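## Task

Place the white earphones in the small chest's top drawer and the red earphones in its bottom drawer, finishing with all drawers closed and the chest standing upright.

## Robot and tools

Robot: two arms with parallel grippers, left_arm and right_arm. Each has six joints (waist, shoulder, elbow, wrist pitch, wrist yaw, wrist roll) plus the gripper. Ranges in rad: waist -2.618 to 3.054, shoulder 0 to 3.142, elbow 0 to 3.142 (fully straight at 2.901), wrist pitch and wrist yaw -1.571 to 1.571, wrist roll -2.094 to 2.094. The left_arm base sits near (0.004, +0.303, -0.005) m and the right_arm base near (0.006, -0.305, -0.006) m.

Scene frame: origin at table-top height, halfway between the bases, a few centimetres behind the near table edge. +x points away from the robot over the table, +z points up, +y points toward left_arm. Arm names do not match image left and right. Reported hand positions and orientations may be off by a few cm, worse when the arm reaches far.

Gripper: the fingers extend along the gripper's +z axis and separate along its y axis. end_effector_position is the point between the pads, roughly 1 cm short of the fingertips.

Cameras: cam_high and cam_low are fixed on a beam behind the arms; cam_left_wrist and cam_right_wrist ride on the wrists. All images are 672x504.

Tool execute_actions(actions, cameras). actions is a list of actions; each action is a list of up to 15 rows, one per 1/30 s step, and a short list repeats its final row until 15 steps pass. Every row is one flat list of 14 numbers, each in [-1, 1], covering both arms: left_arm dx, dy, dz, rx, ry, rz, opening, then right_arm in the same seven-number order. The six pose numbers are offsets, not poses: measured from that arm's Hand target as it was when the action began, along that Hand target's own axes. All rows in one action count from that same starting point, and the next action starts from the new Hand target, so a repeated offset moves further. Scale: 1.0 equals 0.6 m for dx, dy, dz and 180 degrees for rotation; rx, ry, rz form a single rotation vector. opening is absolute: +1 fully open (0.094 m), -1 closed. Sending six zeros leaves an arm's pose request unchanged, but its opening is always obeyed, so repeat the current opening to keep a grip. cameras lists names, ["all"] or []; an empty actions list returns all images by default and shows the scene number and task.

Tool move(target, speed, blend, opening_speed, grip_force, blocking, cameras). target is either one 14-number row as above or a list of up to 15 such rows; every row is an offset from the Hand targets at the start of the move, not from the previous row. speed: path top speed in m/s, 0.002 to 2.9, default 0.25; rotation up to twice that in rad/s; one value or one per target. blend: corner rounding in m for a list, default 0 (stop at each). opening_speed: rate of the commanded opening per second on the -1 to +1 scale, at least 0.2; use it to close gently. grip_force: newtons per finger pad, 10 to 50, one value or one per arm; it persists, and low force closes slowly. blocking=false returns after about 0.5 s while the move continues. A move is capped at 10 s. Its result adds a move: line such as done, off_target, moving, held or fault, plus limits=paced (pose clipped) or limits=held (steps withheld). Done means within 10 mm and 2 degrees; it says nothing about contact.

Tool wait(seconds 0 to 3600): lets time pass without new commands; a running move continues. Tool stop(): brakes a running move. Tool zoom_image(camera, region [x0, y0, x1, y1] in pixels, at most 504 by 504): enlarges part of the newest image from that camera. Tool finished_scene(scene: 1 or 2): ends the scene irreversibly; the goal must hold without the robot.

Result lines: end_effector_position (m) and end_effector_quat_wxyz in the scene frame; Hand target, the last commanded pose after clipping, which the next offsets count from; Tool commands; grip_measured on the opening scale (may read up to about 2.5 mm wide when empty, narrower than the part when squeezing); Joint positions, whose last number per arm is the opening in metres; Joint velocities (may be omitted when all are at noise level); joint torques; MOTOR HOT or FAULT lines.

Behaviour to expect: commanded orientation is clipped to within 40 degrees of the measured one per step. Grippers lag, droop, tilt and may stop short; check position and orientation after each move and send the remaining gap as an offset. Small moves may go sideways or not at all. Avoid paths near an arm's own base, which can whip the elbow around. An arm blocked by something keeps pushing; to relieve it, command a target back past the gripper. To release an object, command an opening well above grip_measured.

Avoid: dropping things or letting them fall off the table, releasing moving objects, fast impacts, hard presses, contact between the two arms or grippers (the clearance check does not catch gripper-to-gripper contact), hitting the bar, spacers, plate or low rail near the bases, straining a wrist camera cable, and overheating motors by holding loads, staying stretched out or pushing at unreachable poses (a fault at 90 °C folds that arm for the rest of the scene). Time spent thinking also passes in the scene. Loose objects may occasionally be nudged by outside disturbances.

Each tool is called after "Call:" as name([rows], argument=value, ...), one row to a line, values as JSON.

## Session

Call:
execute_actions(actions=[])

Scene clock: 0.00 s.
left_arm: end_effector_position=(+0.3118, +0.0787, +0.3146) grip_measured=+1.000 end_effector_quat_wxyz=(+0.426, -0.020, +0.884, -0.191) | right_arm: end_effector_position=(+0.2209, -0.0607, +0.3609) grip_measured=+1.000 end_effector_quat_wxyz=(+0.525, -0.191, +0.821, +0.114)
Joint positions: left_arm=[-0.731 1.305 1.442 -0.773 -0.287 -0.656 0.094] | right_arm=[1.199 1.156 1.429 -0.85 0.692 0.361 0.094]
Joint velocities: within noise
Joint torques (N m): no reading
Heat: left arm: 31 °C; right arm: 32 °C.
Hand target: left_arm +0.3114, +0.0797, +0.3180; +0.428, -0.022, +0.883, -0.191 | right_arm +0.2204, -0.0605, +0.3640; +0.527, -0.190, +0.820, +0.118
Tool commands: left_gripper/opening=+1.0 right_gripper/opening=+1.0

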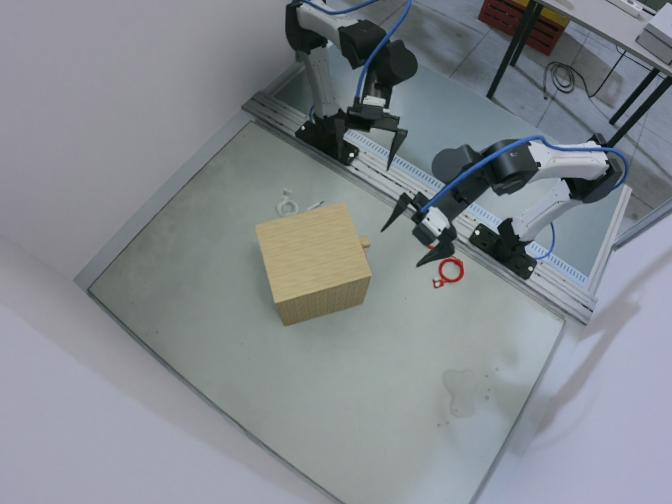

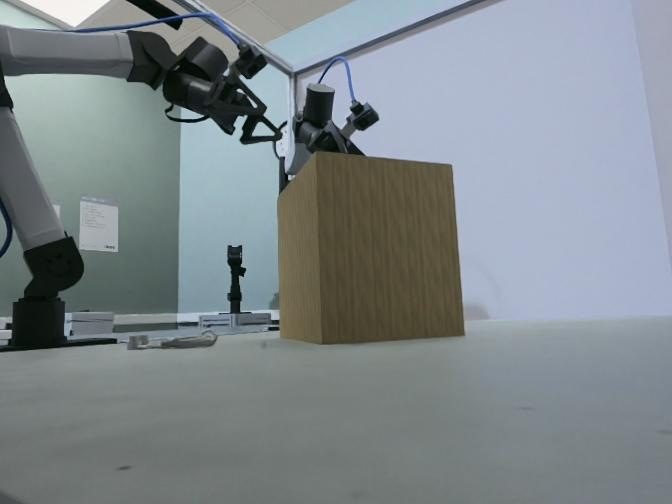

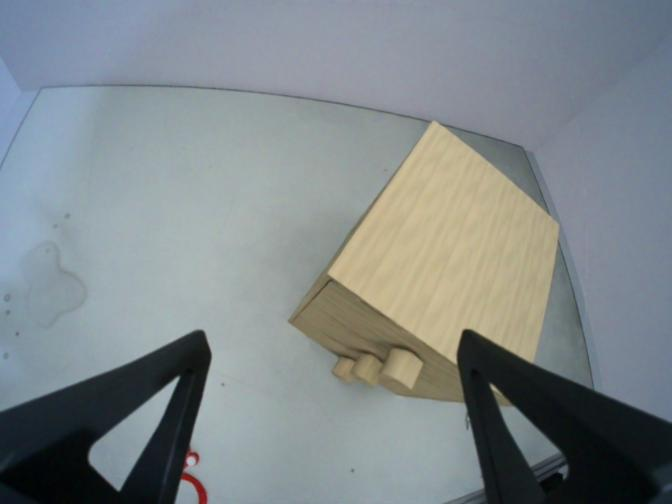

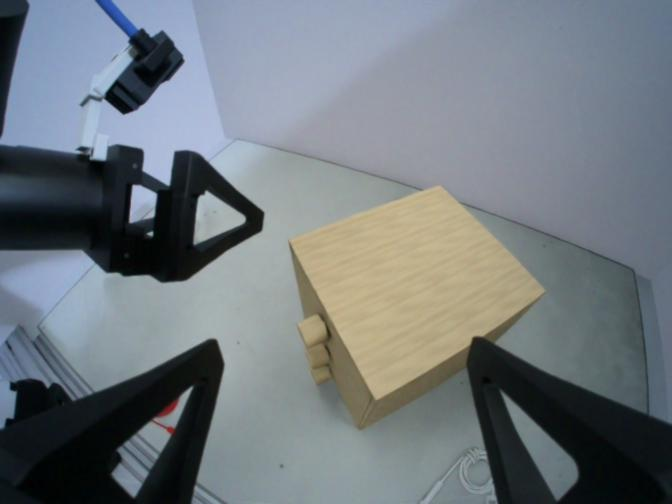

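Call:
zoom_image(camera="cam_left_wrist", region=[270, 100, 570, 420])

Call:
zoom_image(camera="cam_high", region=[230, 160, 490, 340])

Call:
zoom_image(camera="cam_right_wrist", region=[270, 170, 570, 504])

Scaled by 1.575 from the camera's image (finer frame: 960x720).

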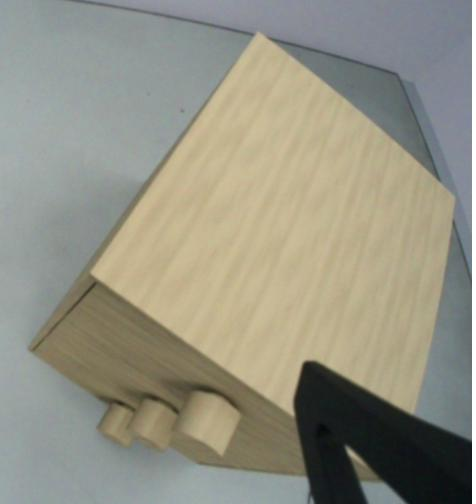

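Scaled by 1.938.

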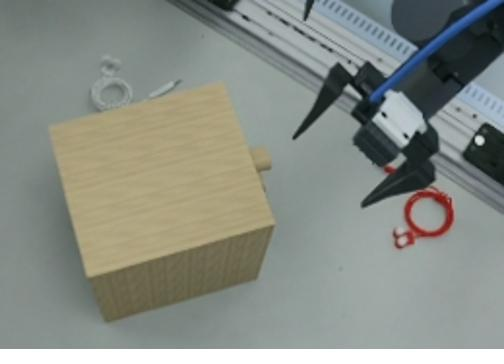

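Scaled by 1.509 from the camera's image (finer frame: 960x720).

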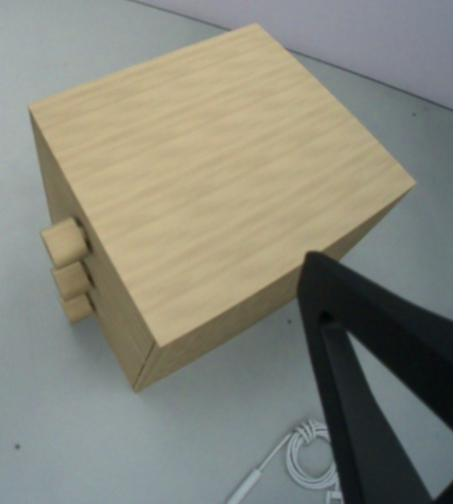

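Call:
move(target=[0.268,0.181,-0.268,0.091,0.054,0.215,1,0.251,-0.33,-0.143,0.08,0.357,0.129,1], speed=0.3, cameras=["all"])

Scene clock: 17.67 s.
left_arm: end_effector_position=(+0.1019, +0.1949, +0.2515) grip_measured=+1.000 end_effector_quat_wxyz=(+0.392, +0.353, +0.833, -0.168) | right_arm: end_effector_position=(+0.1852, -0.3023, +0.2680) grip_measured=+1.000 end_effector_quat_wxyz=(+0.236, +0.003, +0.972, +0.009)
Joint positions: left_arm=[-0.881 0.461 1.039 -1.274 -0.07 -0.072 0.094] | right_arm=[0.048 0.964 1.434 -1.554 0.026 0.059 0.094]
Joint torques (N m): left_arm=[-0.66 1.91 5.42 1.52 -0.3 -0.15] | right_arm=[-0.87 -1.01 4.98 1.09 -0.22 -0.11]
Heat: left arm: 34 °C; right arm: 34 °C.
Hand target: left_arm +0.1006, +0.1991, +0.2489; +0.391, +0.347, +0.837, -0.162 | right_arm +0.1802, -0.3007, +0.2644; +0.000, +0.001, +1.000, +0.000
Off the commanded pose: left_arm 0.005 m, 1 deg | right_arm 0.006 m, 27 deg.
joint sent to its limit (right arm) — joint 4 (wrist pitch), lower limit. The joint targets are off in orientation, not in position.
move: off_target (right_arm)

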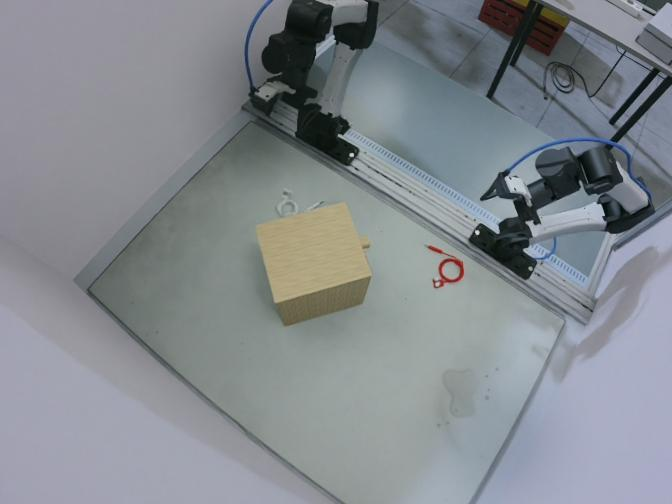

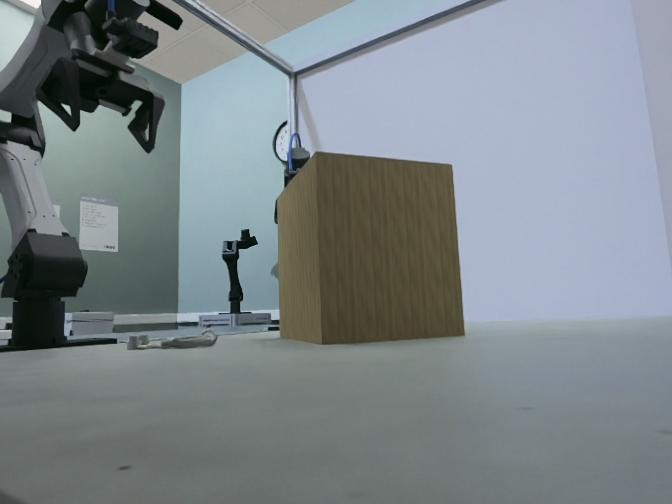

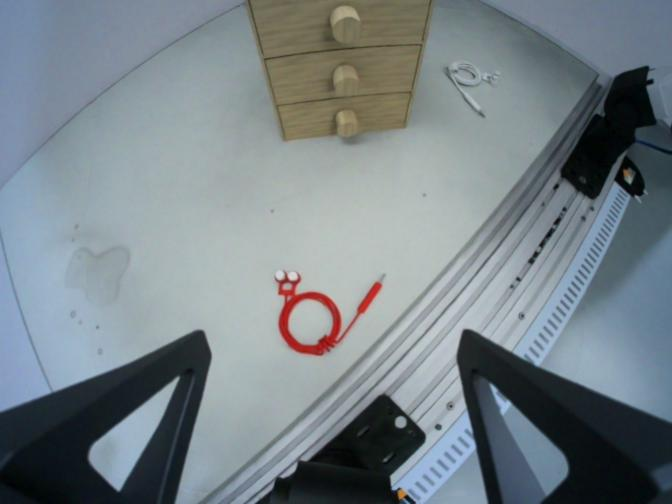

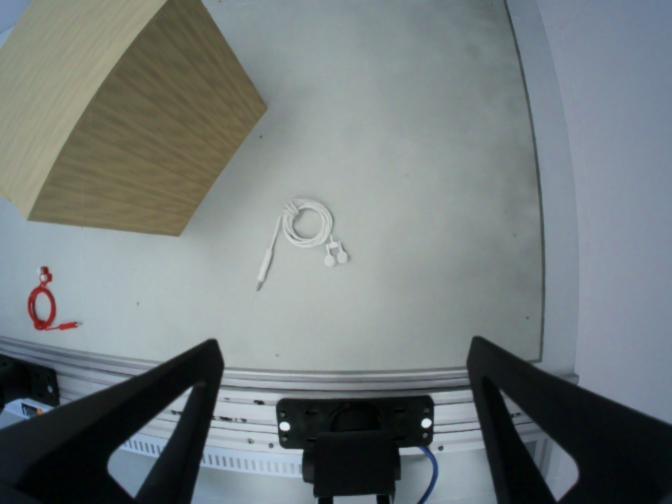

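Call:
move(target=[-0.042,-0.09,0.177,-0.0235,-0.0824,-0.015,1,-0.033,0.067,0.19,0,0,0,0.2], speed=0.3, cameras=["cam_high","cam_left_wrist","cam_right_wrist"])

Scene clock: 41.77 s.
left_arm: end_effector_position=(+0.1298, +0.0922, +0.2023) grip_measured=+1.000 end_effector_quat_wxyz=(+0.501, +0.298, +0.791, -0.186) | right_arm: end_effector_position=(+0.2001, -0.2646, +0.1550) grip_measured=+0.202 end_effector_quat_wxyz=(+0.006, +0.001, +1.000, -0.006)
Joint positions: left_arm=[-1.46 0.592 0.602 -0.596 -0.672 -0.395 0.094] | right_arm=[0.229 1.284 1.217 -1.49 0.03 0.246 0.056]
Joint torques (N m): left_arm=[-0.62 1.2 6.6 1.76 -0.64 -0.22] | right_arm=[0.21 -2.66 5.65 0.43 -0.18 0.07]
Heat: left arm: 34 °C; right arm: 34 °C.
Hand target: left_arm +0.1315, +0.0919, +0.2002; +0.505, +0.289, +0.793, -0.183 | right_arm +0.1999, -0.2606, +0.1503; +0.000, +0.000, +1.000, +0.000
Off the commanded pose: left_arm 0.003 m, 1 deg | right_arm 0.006 m, 1 deg.
move: done

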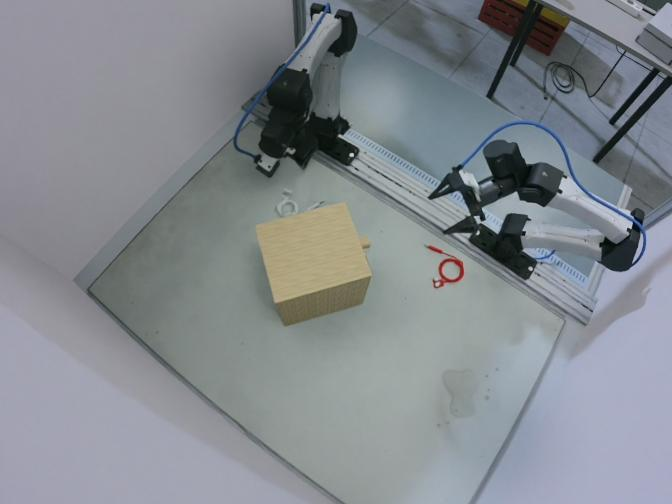

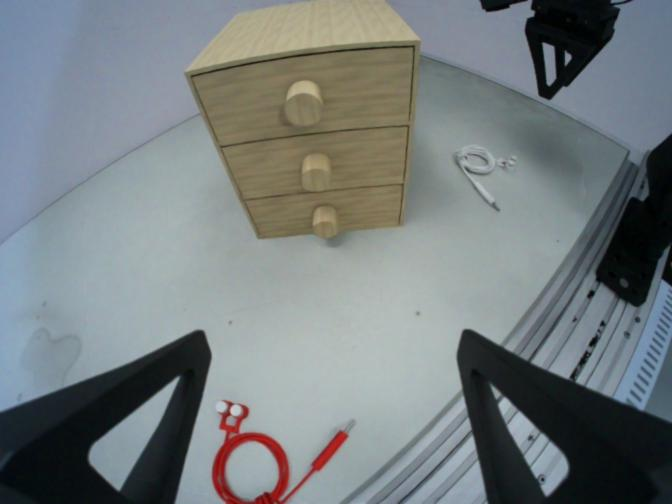

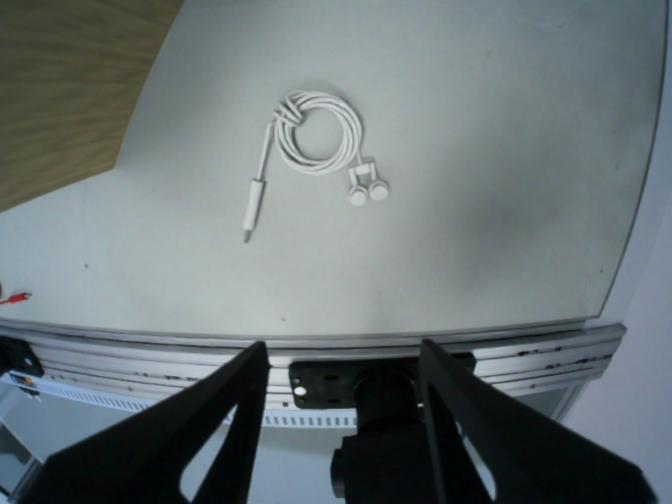

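Call:
zoom_image(camera="cam_high", region=[220, 100, 380, 220])

Scaled by 3.150.

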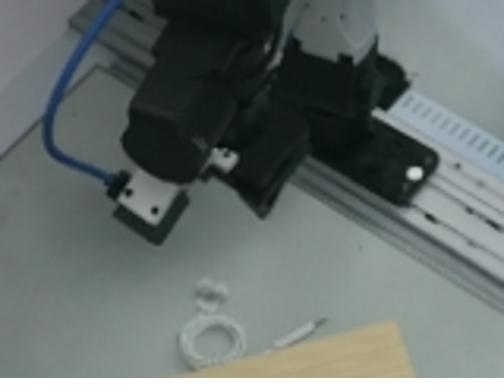

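Call:
move(target=[-0.106,-0.01,0.188,0,-0.111,0,0.6,-0.2,-0.025,0.117,0,0,0,0.2], speed=0.25, cameras=["cam_high","cam_left_wrist","cam_right_wrist"])

Scene clock: 60.60 s.
left_arm: end_effector_position=(+0.2253, +0.0047, +0.2122) grip_measured=+0.603 end_effector_quat_wxyz=(+0.633, +0.251, +0.696, -0.230) | right_arm: end_effector_position=(+0.3085, -0.2780, +0.0769) grip_measured=+0.202 end_effector_quat_wxyz=(-0.014, +0.001, +1.000, -0.009)
Joint positions: left_arm=[-1.099 1.127 0.435 0.584 -0.424 -0.054 0.075] | right_arm=[0.095 1.721 1.316 -1.187 0.029 0.114 0.056]
Joint torques (N m): left_arm=[0.76 -2.25 6.58 2.08 0 0.01] | right_arm=[-0.73 -5.42 9.21 0.35 -0.19 -0.08]
Heat: left arm: 36 °C; right arm: 32 °C.
Hand target: left_arm +0.2266, +0.0044, +0.2100; +0.635, +0.252, +0.693, -0.231 | right_arm +0.3199, -0.2758, +0.0800; +0.000, +0.001, +1.000, +0.000
Off the commanded pose: left_arm 0.003 m, 0 deg | right_arm 0.012 m, 2 deg.
move: off_target (right_arm)

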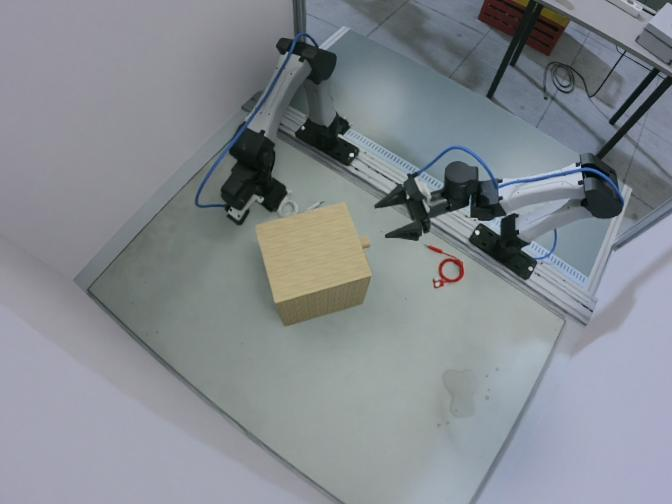

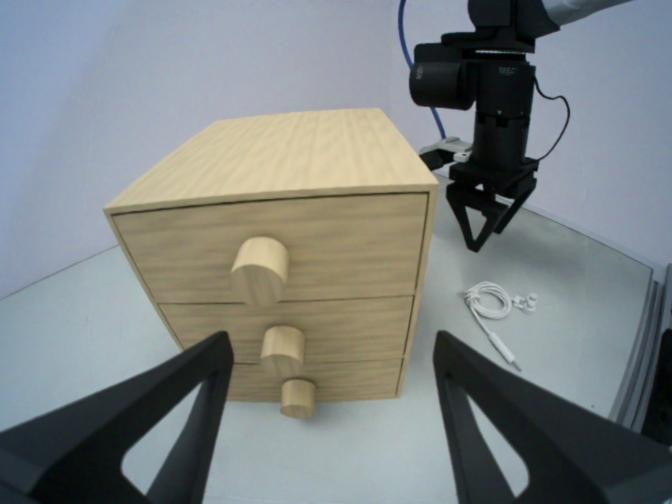

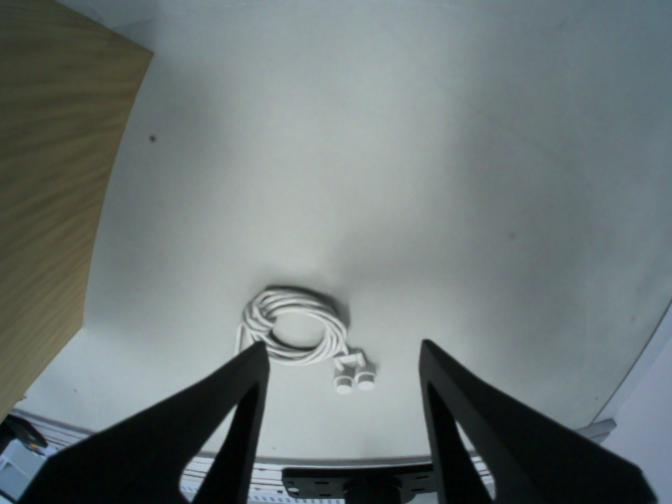

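Call:
move(target=[0.010,0.07,0.09,-0.028,0,0,0.6,0.038,0,0.062,0,0,0,0.2], speed=0.25, cameras=["cam_left_wrist","cam_right_wrist"])

Scene clock: 69.40 s.
left_arm: end_effector_position=(+0.2894, +0.0078, +0.1881) grip_measured=+0.603 end_effector_quat_wxyz=(+0.634, +0.227, +0.713, -0.193) | right_arm: end_effector_position=(+0.2975, -0.2786, +0.0404) grip_measured=+0.202 end_effector_quat_wxyz=(-0.010, +0.001, +1.000, -0.008)
Joint positions: left_arm=[-0.913 1.367 0.499 0.735 -0.327 -0.036 0.075] | right_arm=[0.095 1.707 1.151 -1.028 0.029 0.114 0.056]
Joint torques (N m): left_arm=[0.59 -3.64 9.11 2.1 0.01 0.03] | right_arm=[-0.31 -8.2 5.3 0.33 -0.17 0.02]
Heat: left arm: 36 °C; right arm: 32 °C.
Hand target: left_arm +0.2944, +0.0023, +0.1994; +0.645, +0.224, +0.703, -0.200 | right_arm +0.2970, -0.2758, +0.0429; +0.000, +0.001, +1.000, +0.000
Off the commanded pose: left_arm 0.013 m, 2 deg | right_arm 0.004 m, 1 deg.
move: off_target (left_arm)

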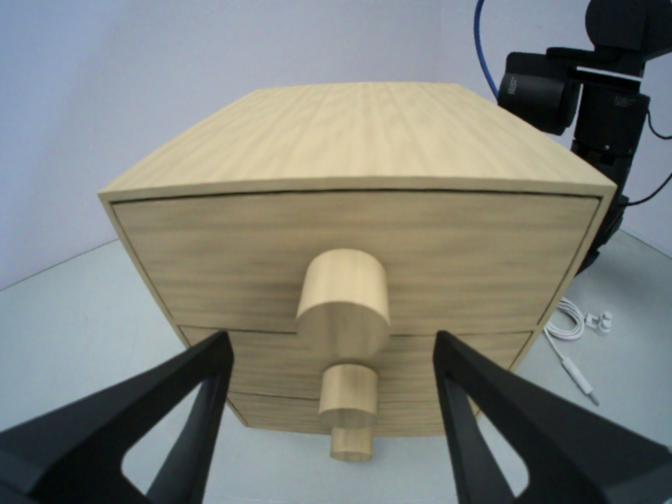

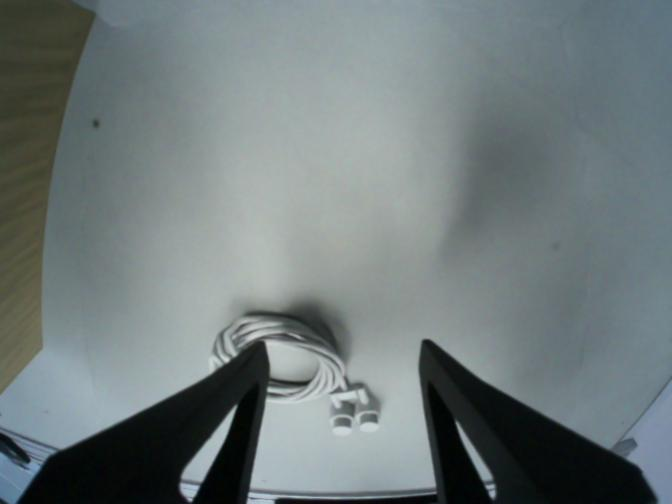

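Call:
move(target=[0.008,0,0.0425,0,0,0,0.6,0.032,0,0.04,0,0,0,0.2], speed=0.15, cameras=["cam_left_wrist","cam_right_wrist"])

Scene clock: 74.80 s.
left_arm: end_effector_position=(+0.3050, -0.0062, +0.1808) grip_measured=+0.602 end_effector_quat_wxyz=(+0.633, +0.230, +0.713, -0.197) | right_arm: end_effector_position=(+0.2781, -0.2804, +0.0168) grip_measured=+0.202 end_effector_quat_wxyz=(-0.010, +0.001, +1.000, -0.008)
Joint positions: left_arm=[-0.89 1.478 0.552 0.794 -0.294 -0.035 0.075] | right_arm=[0.095 1.671 1.009 -0.923 0.029 0.114 0.056]
Joint torques (N m): left_arm=[1.18 -3.51 10.04 2.11 -0.05 0.05] | right_arm=[0.25 -7.72 5.08 0.35 -0.17 0.05]
Heat: left arm: 37 °C; right arm: 31 °C.
Hand target: left_arm +0.3148, -0.0120, +0.1924; +0.645, +0.224, +0.703, -0.200 | right_arm +0.2778, -0.2757, +0.0188; +0.000, +0.001, +1.000, +0.000
Off the commanded pose: left_arm 0.016 m, 2 deg | right_arm 0.005 m, 1 deg.
move: off_target (left_arm)

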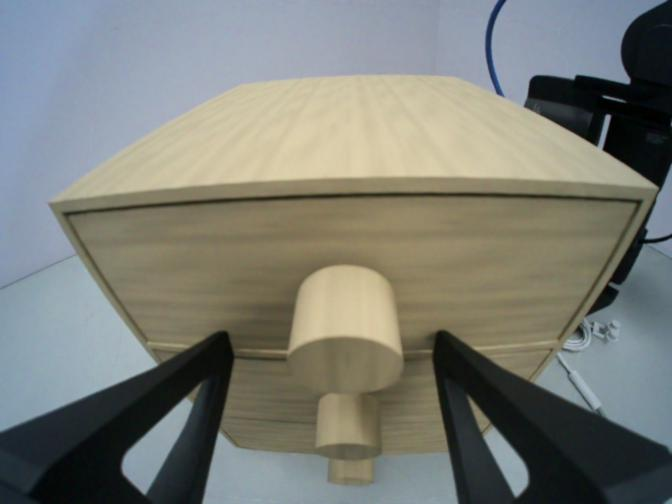

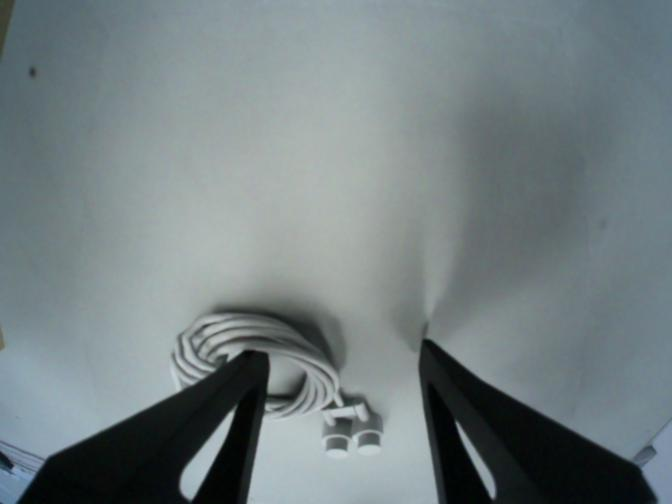

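Call:
move([
  [0.010,0,0.027,0,0,0,0.6,0.013,0.004,0.010,0,0,0,0.2],
  [0.010,0,0.027,0,0,0,-1,0.013,0.004,0.010,0,0,0,-1],
], speed=0.12, grip_force=[50, 30], opening_speed=1.0, cameras=["cam_left_wrist","cam_right_wrist"])

Scene clock: 84.63 s.
left_arm: end_effector_position=(+0.3140, -0.0197, +0.1696) grip_measured=-0.995 end_effector_quat_wxyz=(+0.626, +0.243, +0.713, -0.201) | right_arm: end_effector_position=(+0.2744, -0.2743, +0.0147) grip_measured=-0.891 end_effector_quat_wxyz=(+0.000, +0.000, +1.000, +0.000)
Joint positions: left_arm=[-0.88 1.565 0.592 0.827 -0.258 -0.027 0] | right_arm=[0.11 1.643 0.97 -0.889 0.016 0.125 0.005]
Joint torques (N m): left_arm=[1.66 -4.72 9.74 2.18 -0.27 -0.02] | right_arm=[0.03 -6.65 4.51 0.41 -0.08 0.07]
Heat: left arm: 38 °C; right arm: 32 °C.
Hand target: left_arm +0.3277, -0.0208, +0.1848; +0.645, +0.224, +0.703, -0.200 | right_arm +0.2701, -0.2732, +0.0129; +0.000, +0.001, +1.000, +0.000
Off the commanded pose: left_arm 0.021 m, 3 deg | right_arm 0.005 m, 0 deg.
grip_force (N): 50, 30
move: off_target (left_arm); target 2's new opening was sent with left_arm's hand 0.013 m and 1 deg from that target

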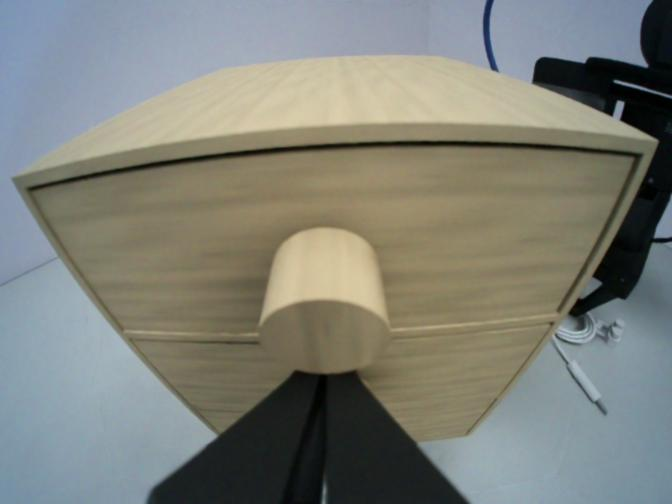

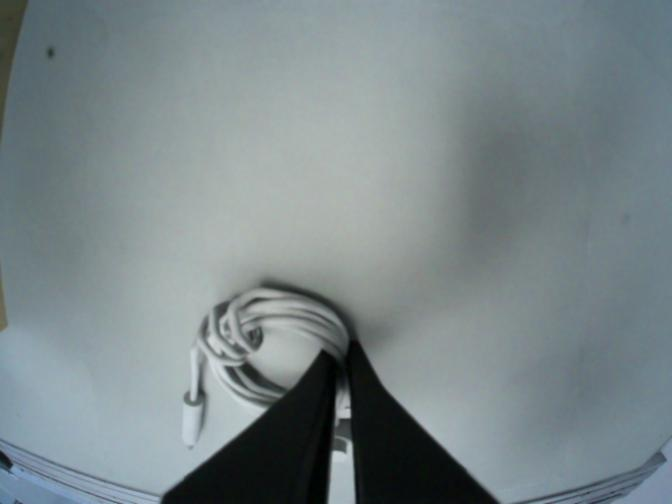

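Call:
move([
  [0,0,0,0,0,0,0.5,0,0,-0.01,0,0,0,-1],
  [-0.024,0,0,0,0,0,0.5,0,0,-0.2,0,0,0,-1],
  [-0.024,0,0,0,0,0,-1,0,0,-0.2,0,0,0,-1],
], speed=0.15, opening_speed=1.5, cameras=["cam_left_wrist","cam_right_wrist"])

Scene clock: 93.37 s.
left_arm: end_effector_position=(+0.3163, -0.0227, +0.1671) grip_measured=-0.994 end_effector_quat_wxyz=(+0.614, +0.251, +0.722, -0.196) | right_arm: end_effector_position=(+0.2663, -0.2758, +0.1233) grip_measured=-0.893 end_effector_quat_wxyz=(-0.012, +0.001, +1.000, -0.002)
Joint positions: left_arm=[-0.876 1.565 0.623 0.761 -0.249 -0.027 0] | right_arm=[0.114 1.544 1.311 -1.355 0.016 0.132 0.005]
Joint torques (N m): left_arm=[1.37 -8.42 10.02 2.12 -0.38 -0.03] | right_arm=[0.55 -5.94 9.4 0.12 -0.05 0.05]
Heat: left arm: 39 °C; right arm: 32 °C.
Hand target: left_arm +0.3286, -0.0217, +0.1990; +0.645, +0.224, +0.703, -0.200 | right_arm +0.2701, -0.2732, +0.1329; +0.000, +0.000, +1.000, +0.000
Off the commanded pose: left_arm 0.034 m, 5 deg | right_arm 0.011 m, 1 deg.
grip_force (N): 50, 30
move: off_target (left_arm, right_arm); target 3's new opening was sent with left_arm's hand 0.035 m and 5 deg from that target

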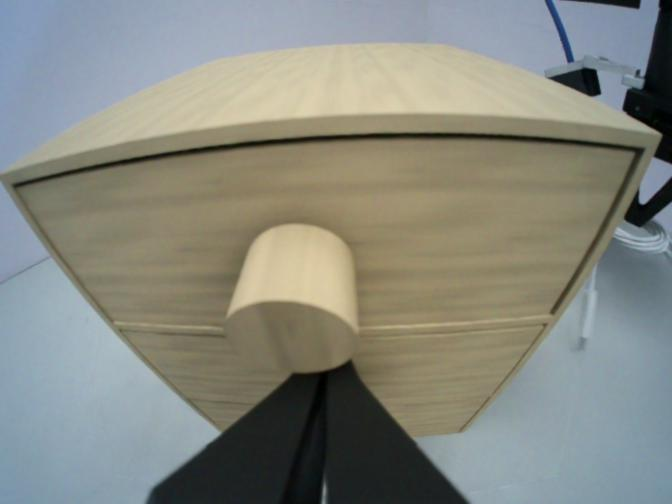

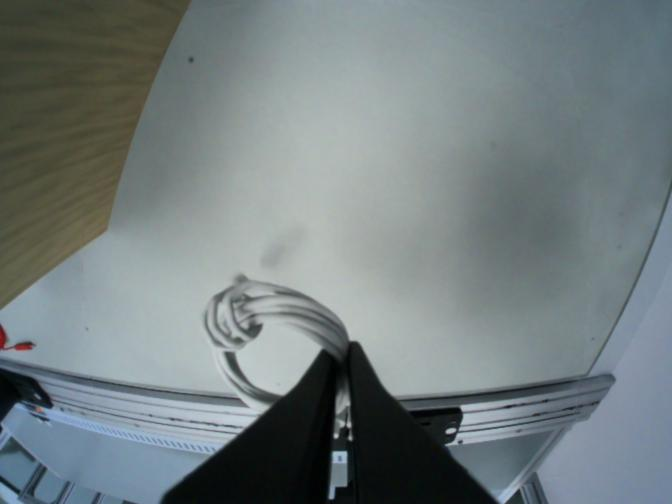

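Call:
move([
  [0,0,0,0,0,0,0.4,0,0,0,0,0,0,-1],
  [-0.0,0,-0.075,0,0,0,0.4,0,0,0,0,0,0,-1],
  [-0.012,0,-0.055,0,0,0,0.4,0,0,0,0,0,0,-1],
], speed=0.15, opening_speed=2, cameras=["cam_left_wrist"])

Scene clock: 99.13 s.
left_arm: end_effector_position=(+0.2964, -0.0014, +0.2005) grip_measured=+0.397 end_effector_quat_wxyz=(+0.638, +0.233, +0.707, -0.200) | right_arm: end_effector_position=(+0.2663, -0.2758, +0.1233) grip_measured=-0.893 end_effector_quat_wxyz=(-0.012, +0.001, +1.000, -0.002)
Joint positions: left_arm=[-0.901 1.385 0.555 0.714 -0.298 -0.027 0.066] | right_arm=[0.114 1.544 1.311 -1.355 0.016 0.132 0.005]
Joint torques (N m): left_arm=[0.59 -4.45 9.28 1.94 -0.16 -0.06] | right_arm=[0.25 -5.67 9.42 0.01 -0.05 0.05]
Heat: left arm: 39 °C; right arm: 32 °C.
Hand target: left_arm +0.3022, -0.0032, +0.2092; +0.645, +0.224, +0.703, -0.200 | right_arm +0.2701, -0.2732, +0.1329; +0.000, +0.000, +1.000, +0.000
Off the commanded pose: left_arm 0.011 m, 1 deg | right_arm 0.011 m, 1 deg.
grip_force (N): 50, 30
move: off_target (left_arm)

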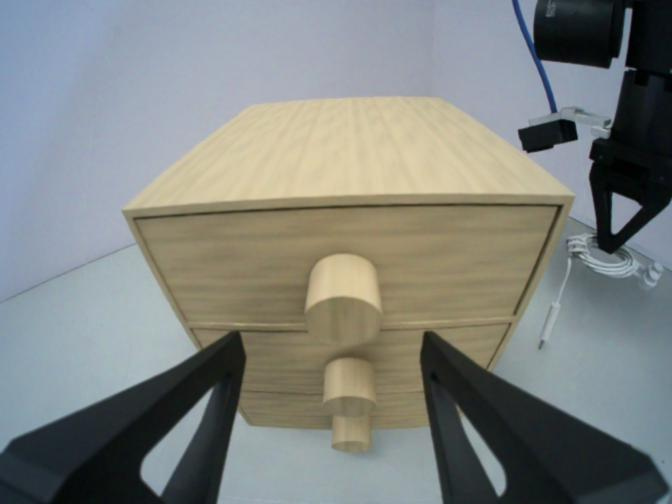

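Call:
move([
  [-0.022,0,0.012,0,0,0,0.4,0,0,0,0,0,0,-1],
  [-0.022,0,0.012,0,0,0,-1,0,0,0,0,0,0,-1],
], speed=0.15, opening_speed=1.5, cameras=["cam_left_wrist"])

Scene clock: 105.47 s.
left_arm: end_effector_position=(+0.3008, -0.0089, +0.2131) grip_measured=-0.483 end_effector_quat_wxyz=(+0.636, +0.238, +0.705, -0.206) | right_arm: end_effector_position=(+0.2663, -0.2758, +0.1233) grip_measured=-0.893 end_effector_quat_wxyz=(-0.012, +0.001, +1.000, -0.002)
Joint positions: left_arm=[-0.893 1.385 0.613 0.656 -0.273 -0.027 0.024] | right_arm=[0.114 1.544 1.311 -1.355 0.016 0.132 0.005]
Joint torques (N m): left_arm=[0.76 -4.51 9.48 1.93 -0.35 -0.05] | right_arm=[0.31 -5.76 9.54 0.11 -0.08 0.11]
Heat: left arm: 39 °C; right arm: 32 °C.
Hand target: left_arm +0.3090, -0.0081, +0.2218; +0.645, +0.224, +0.703, -0.200 | right_arm +0.2701, -0.2732, +0.1329; +0.000, +0.000, +1.000, +0.000
Off the commanded pose: left_arm 0.012 m, 2 deg | right_arm 0.011 m, 1 deg.
grip_force (N): 50, 30
move: off_target (left_arm)

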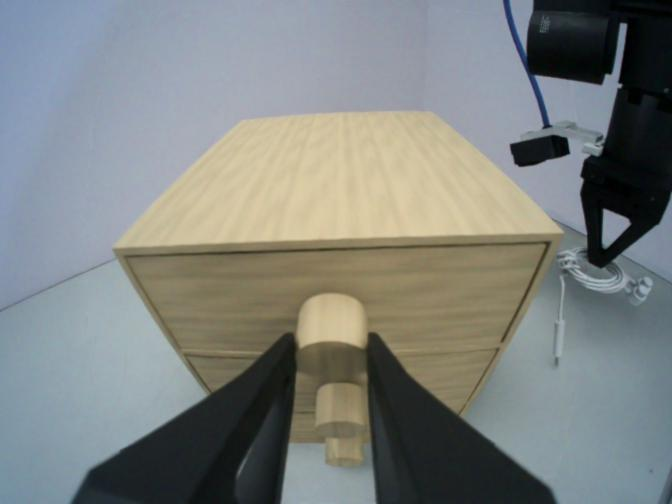

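Call:
move(target=[0.015,0.006,-0.166,0,0,0,-1,0,0,-0.2,0,0,0,-1], speed=0.12, cameras=["cam_left_wrist","cam_high"])

Scene clock: 114.50 s.
left_arm: end_effector_position=(+0.2262, +0.0449, +0.2121) grip_measured=-0.483 end_effector_quat_wxyz=(+0.629, +0.246, +0.708, -0.206) | right_arm: end_effector_position=(+0.2713, -0.2749, +0.2416) grip_measured=-0.893 end_effector_quat_wxyz=(+0.122, +0.000, +0.992, +0.016)
Joint positions: left_arm=[-1.032 0.927 0.381 0.407 -0.398 -0.043 0.024] | right_arm=[0.122 1.413 1.648 -1.552 0.016 0.134 0.005]
Joint torques (N m): left_arm=[-0.38 -3.66 7.46 2.04 -0.63 -0.06] | right_arm=[0.4 -4.93 9.02 0.66 -0.09 0.07]
Heat: left arm: 39 °C; right arm: 32 °C.
Hand target: left_arm +0.2290, +0.0521, +0.2216; +0.645, +0.224, +0.703, -0.200 | right_arm +0.2702, -0.2732, +0.2528; +0.000, +0.001, +1.000, +0.000
Off the commanded pose: left_arm 0.012 m, 3 deg | right_arm 0.011 m, 14 deg.
joint sent to its limit (right arm) — joint 4 (wrist pitch), lower limit. The joint targets are off in orientation, not in position.
grip_force (N): 50, 30
move: off_target (left_arm, right_arm)
Images, in order (width x height): cam_high 672x504, cam_left_wrist 672x504.

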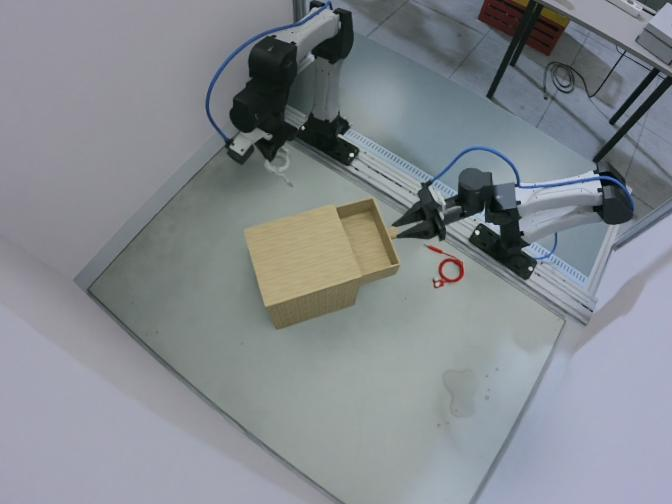

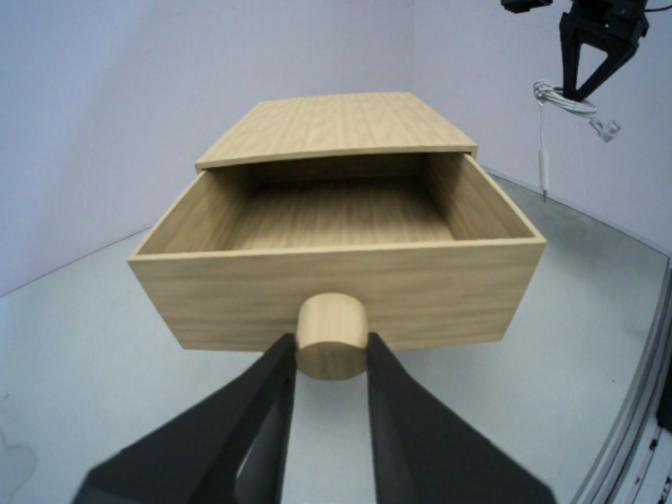

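Call:
move([
  [0,0,0,0,0,0,0.3,0,0,0,0,0,0,-1],
  [0,0,-0.15,0,0,0,0.3,0.084,0.122,-0.129,0,0,0.08,-1],
  [0,0,-0.15,0,0,0,0.3,0.029,0.424,-0.137,0,0,0.2055,-1],
], speed=0.25, blend=[0,0.04,0], cameras=["all"])

Scene clock: 127.13 s.
left_arm: end_effector_position=(+0.1553, +0.1006, +0.2195) grip_measured=+0.297 end_effector_quat_wxyz=(+0.641, +0.243, +0.703, -0.189) | right_arm: end_effector_position=(+0.2513, -0.0212, +0.3309) grip_measured=-0.893 end_effector_quat_wxyz=(+0.107, +0.299, +0.916, +0.246)
Joint positions: left_arm=[-1.425 0.419 0.318 -0.065 -0.818 -0.082 0.061] | right_arm=[0.874 1.754 2.282 -1.56 0.038 1.507 0.005]
Joint torques (N m): left_arm=[-0.66 0.31 9.25 1.71 -0.39 -0.25] | right_arm=[-0.61 -5.42 8.36 1.19 -0.12 0.07]
Heat: left arm: 38 °C; right arm: 33 °C.
Hand target: left_arm +0.1556, +0.1035, +0.2296; +0.645, +0.224, +0.703, -0.200 | right_arm +0.2531, -0.0187, +0.3350; +0.000, +0.318, +0.948, +0.000
Off the commanded pose: left_arm 0.010 m, 3 deg | right_arm 0.005 m, 31 deg.
joint sent to its limit (right arm) — joint 4 (wrist pitch), lower limit. The joint targets are off in orientation, not in position.
grip_force (N): 50, 30
move: off_target (left_arm, right_arm)

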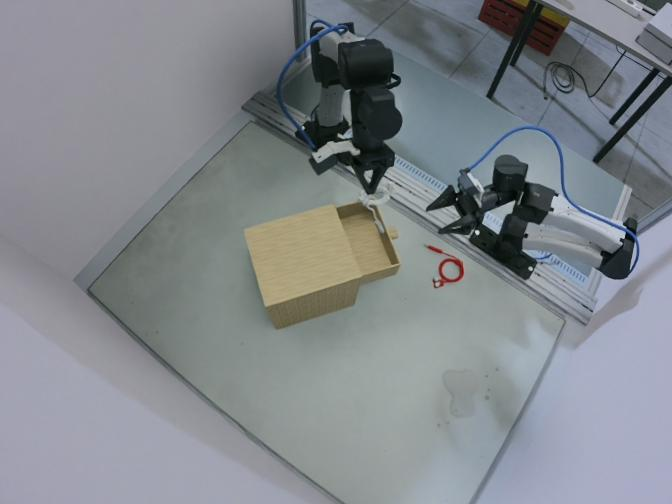

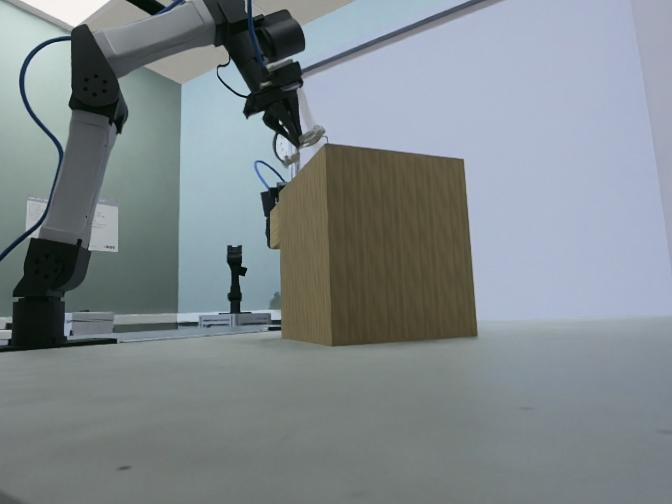

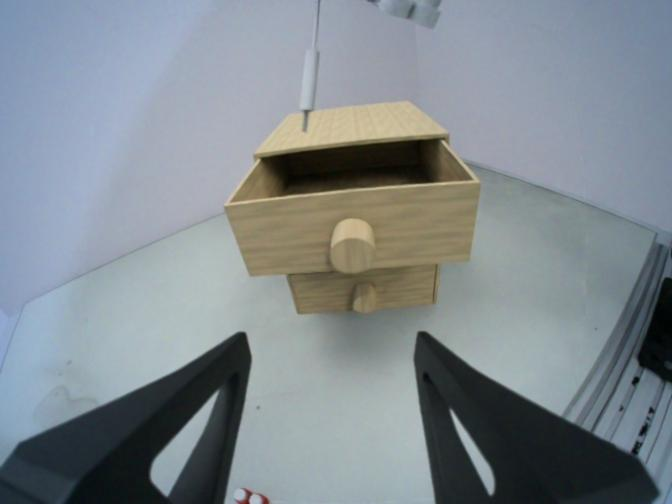

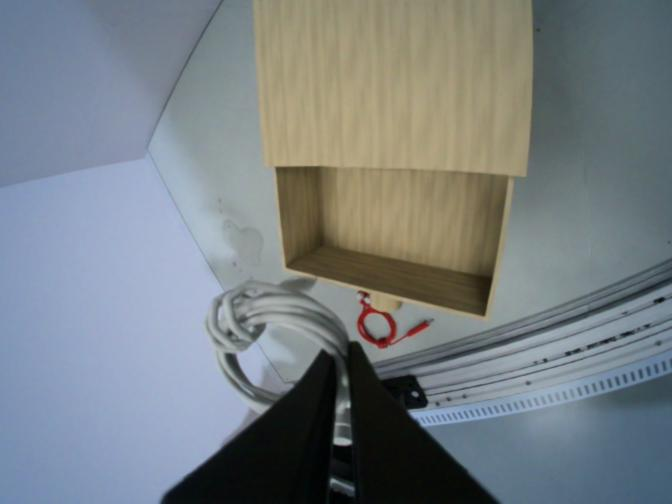

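Call:
move(target=[0,0,0,0,0,0,0.3,0,0,0.07,0,0,0,-1], speed=0.2, cameras=["cam_high","cam_left_wrist","cam_right_wrist"])

Scene clock: 130.87 s.
left_arm: end_effector_position=(+0.1553, +0.1006, +0.2195) grip_measured=+0.297 end_effector_quat_wxyz=(+0.640, +0.243, +0.703, -0.189) | right_arm: end_effector_position=(+0.2533, -0.0200, +0.3018) grip_measured=-0.893 end_effector_quat_wxyz=(+0.091, +0.304, +0.926, +0.205)
Joint positions: left_arm=[-1.425 0.419 0.318 -0.065 -0.818 -0.083 0.061] | right_arm=[0.871 1.78 2.217 -1.56 0.038 1.51 0.005]
Joint torques (N m): left_arm=[-0.66 0.29 9.25 1.71 -0.39 -0.25] | right_arm=[-0.64 -5.63 5.01 1.02 -0.05 0.12]
Heat: left arm: 38 °C; right arm: 33 °C.
Hand target: left_arm +0.1555, +0.1035, +0.2296; +0.645, +0.224, +0.703, -0.200 | right_arm +0.2531, -0.0188, +0.2930; +0.000, +0.318, +0.948, +0.000
Off the commanded pose: left_arm 0.010 m, 3 deg | right_arm 0.009 m, 26 deg.
joint sent to its limit (right arm) — joint 4 (wrist pitch), lower limit. The joint targets are off in orientation, not in position.
grip_force (N): 50, 30
move: off_target (right_arm)

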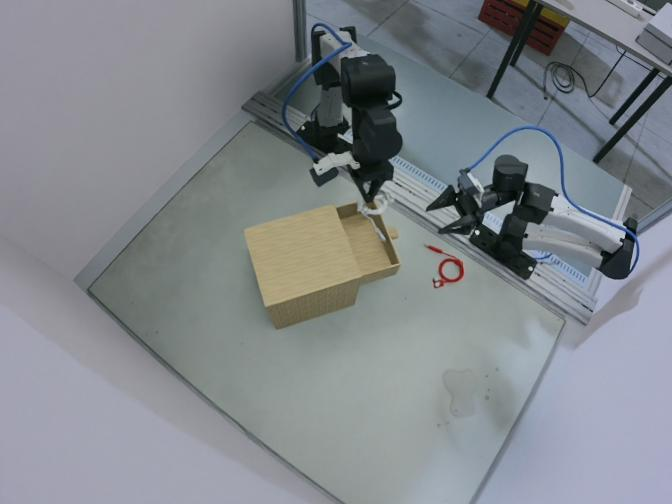

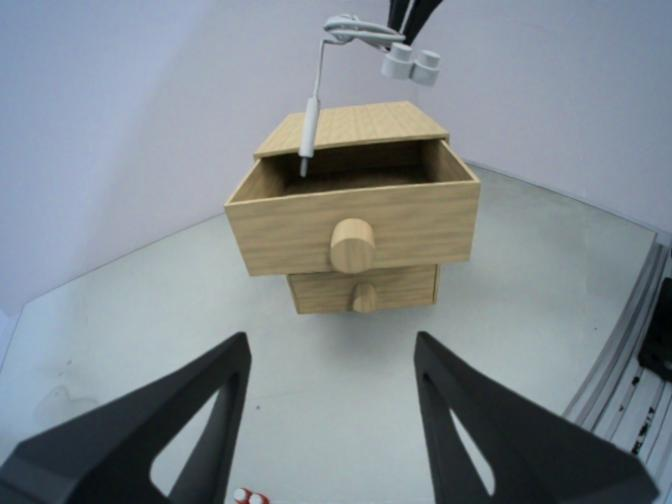

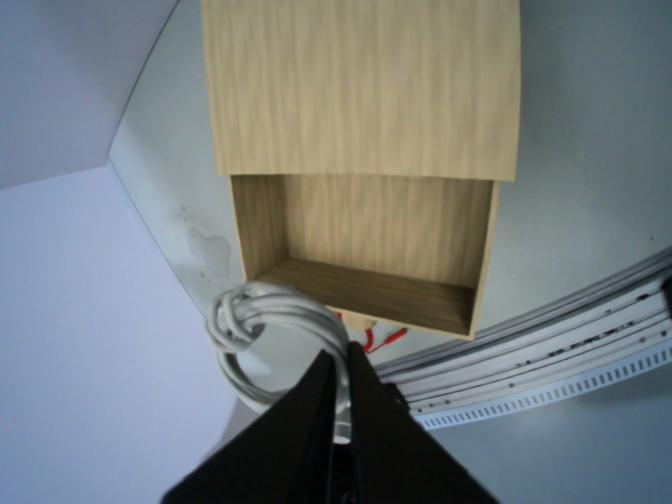

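Call:
move([
  [0,0,0,0,0,0,0.3,-0.033,0.01,0,0,0,0,-1],
  [0,0,0,0,0,0,0.3,-0.033,0.01,0.1,0,0,0,-1],
], speed=0.15, blend=[0.01,0], cameras=["cam_high","cam_left_wrist","cam_right_wrist"])

Scene clock: 138.27 s.
left_arm: end_effector_position=(+0.1553, +0.1006, +0.2195) grip_measured=+0.297 end_effector_quat_wxyz=(+0.640, +0.243, +0.703, -0.189) | right_arm: end_effector_position=(+0.2737, -0.0260, +0.2397) grip_measured=-0.893 end_effector_quat_wxyz=(+0.060, +0.317, +0.939, +0.118)
Joint positions: left_arm=[-1.425 0.419 0.318 -0.065 -0.818 -0.083 0.061] | right_arm=[0.815 1.883 2.135 -1.56 0.031 1.475 0.005]
Joint torques (N m): left_arm=[-0.66 0.31 9.25 1.71 -0.39 -0.25] | right_arm=[-0.69 -6.99 5.64 0.7 -0.17 -0.11]
Heat: left arm: 38 °C; right arm: 33 °C.
Hand target: left_arm +0.1555, +0.1035, +0.2296; +0.645, +0.224, +0.703, -0.200 | right_arm +0.2725, -0.0260, +0.2330; +0.000, +0.318, +0.948, +0.000
Off the commanded pose: left_arm 0.010 m, 3 deg | right_arm 0.007 m, 15 deg.
joint sent to its limit (right arm) — joint 4 (wrist pitch), lower limit. The joint targets are off in orientation, not in position.
grip_force (N): 50, 30
move: off_target (right_arm)

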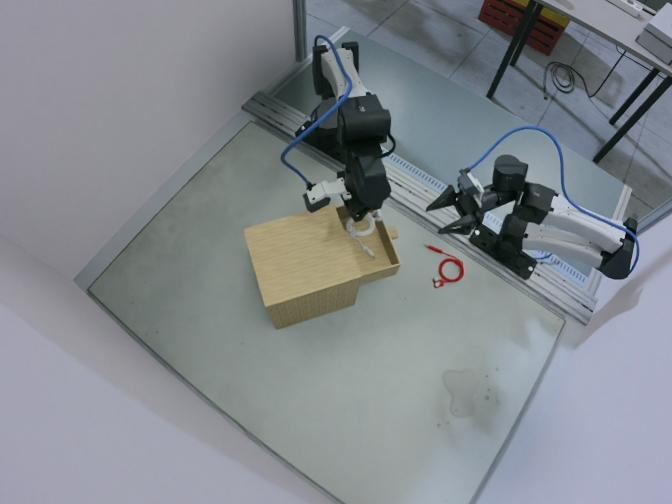

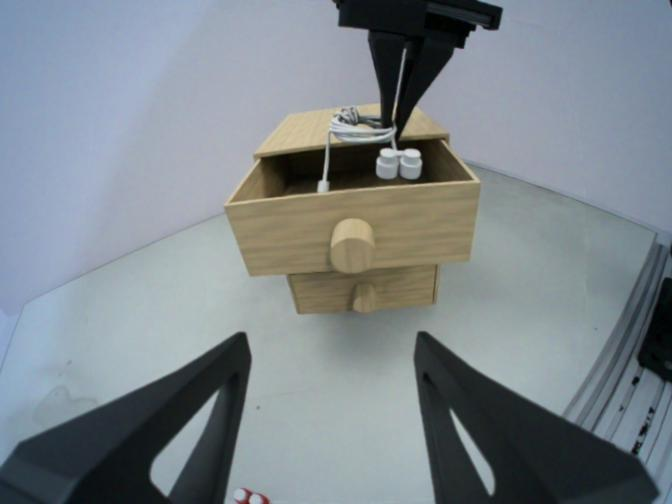

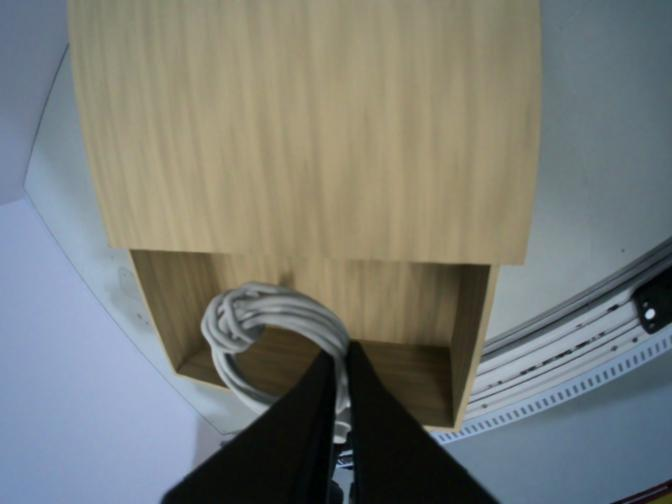

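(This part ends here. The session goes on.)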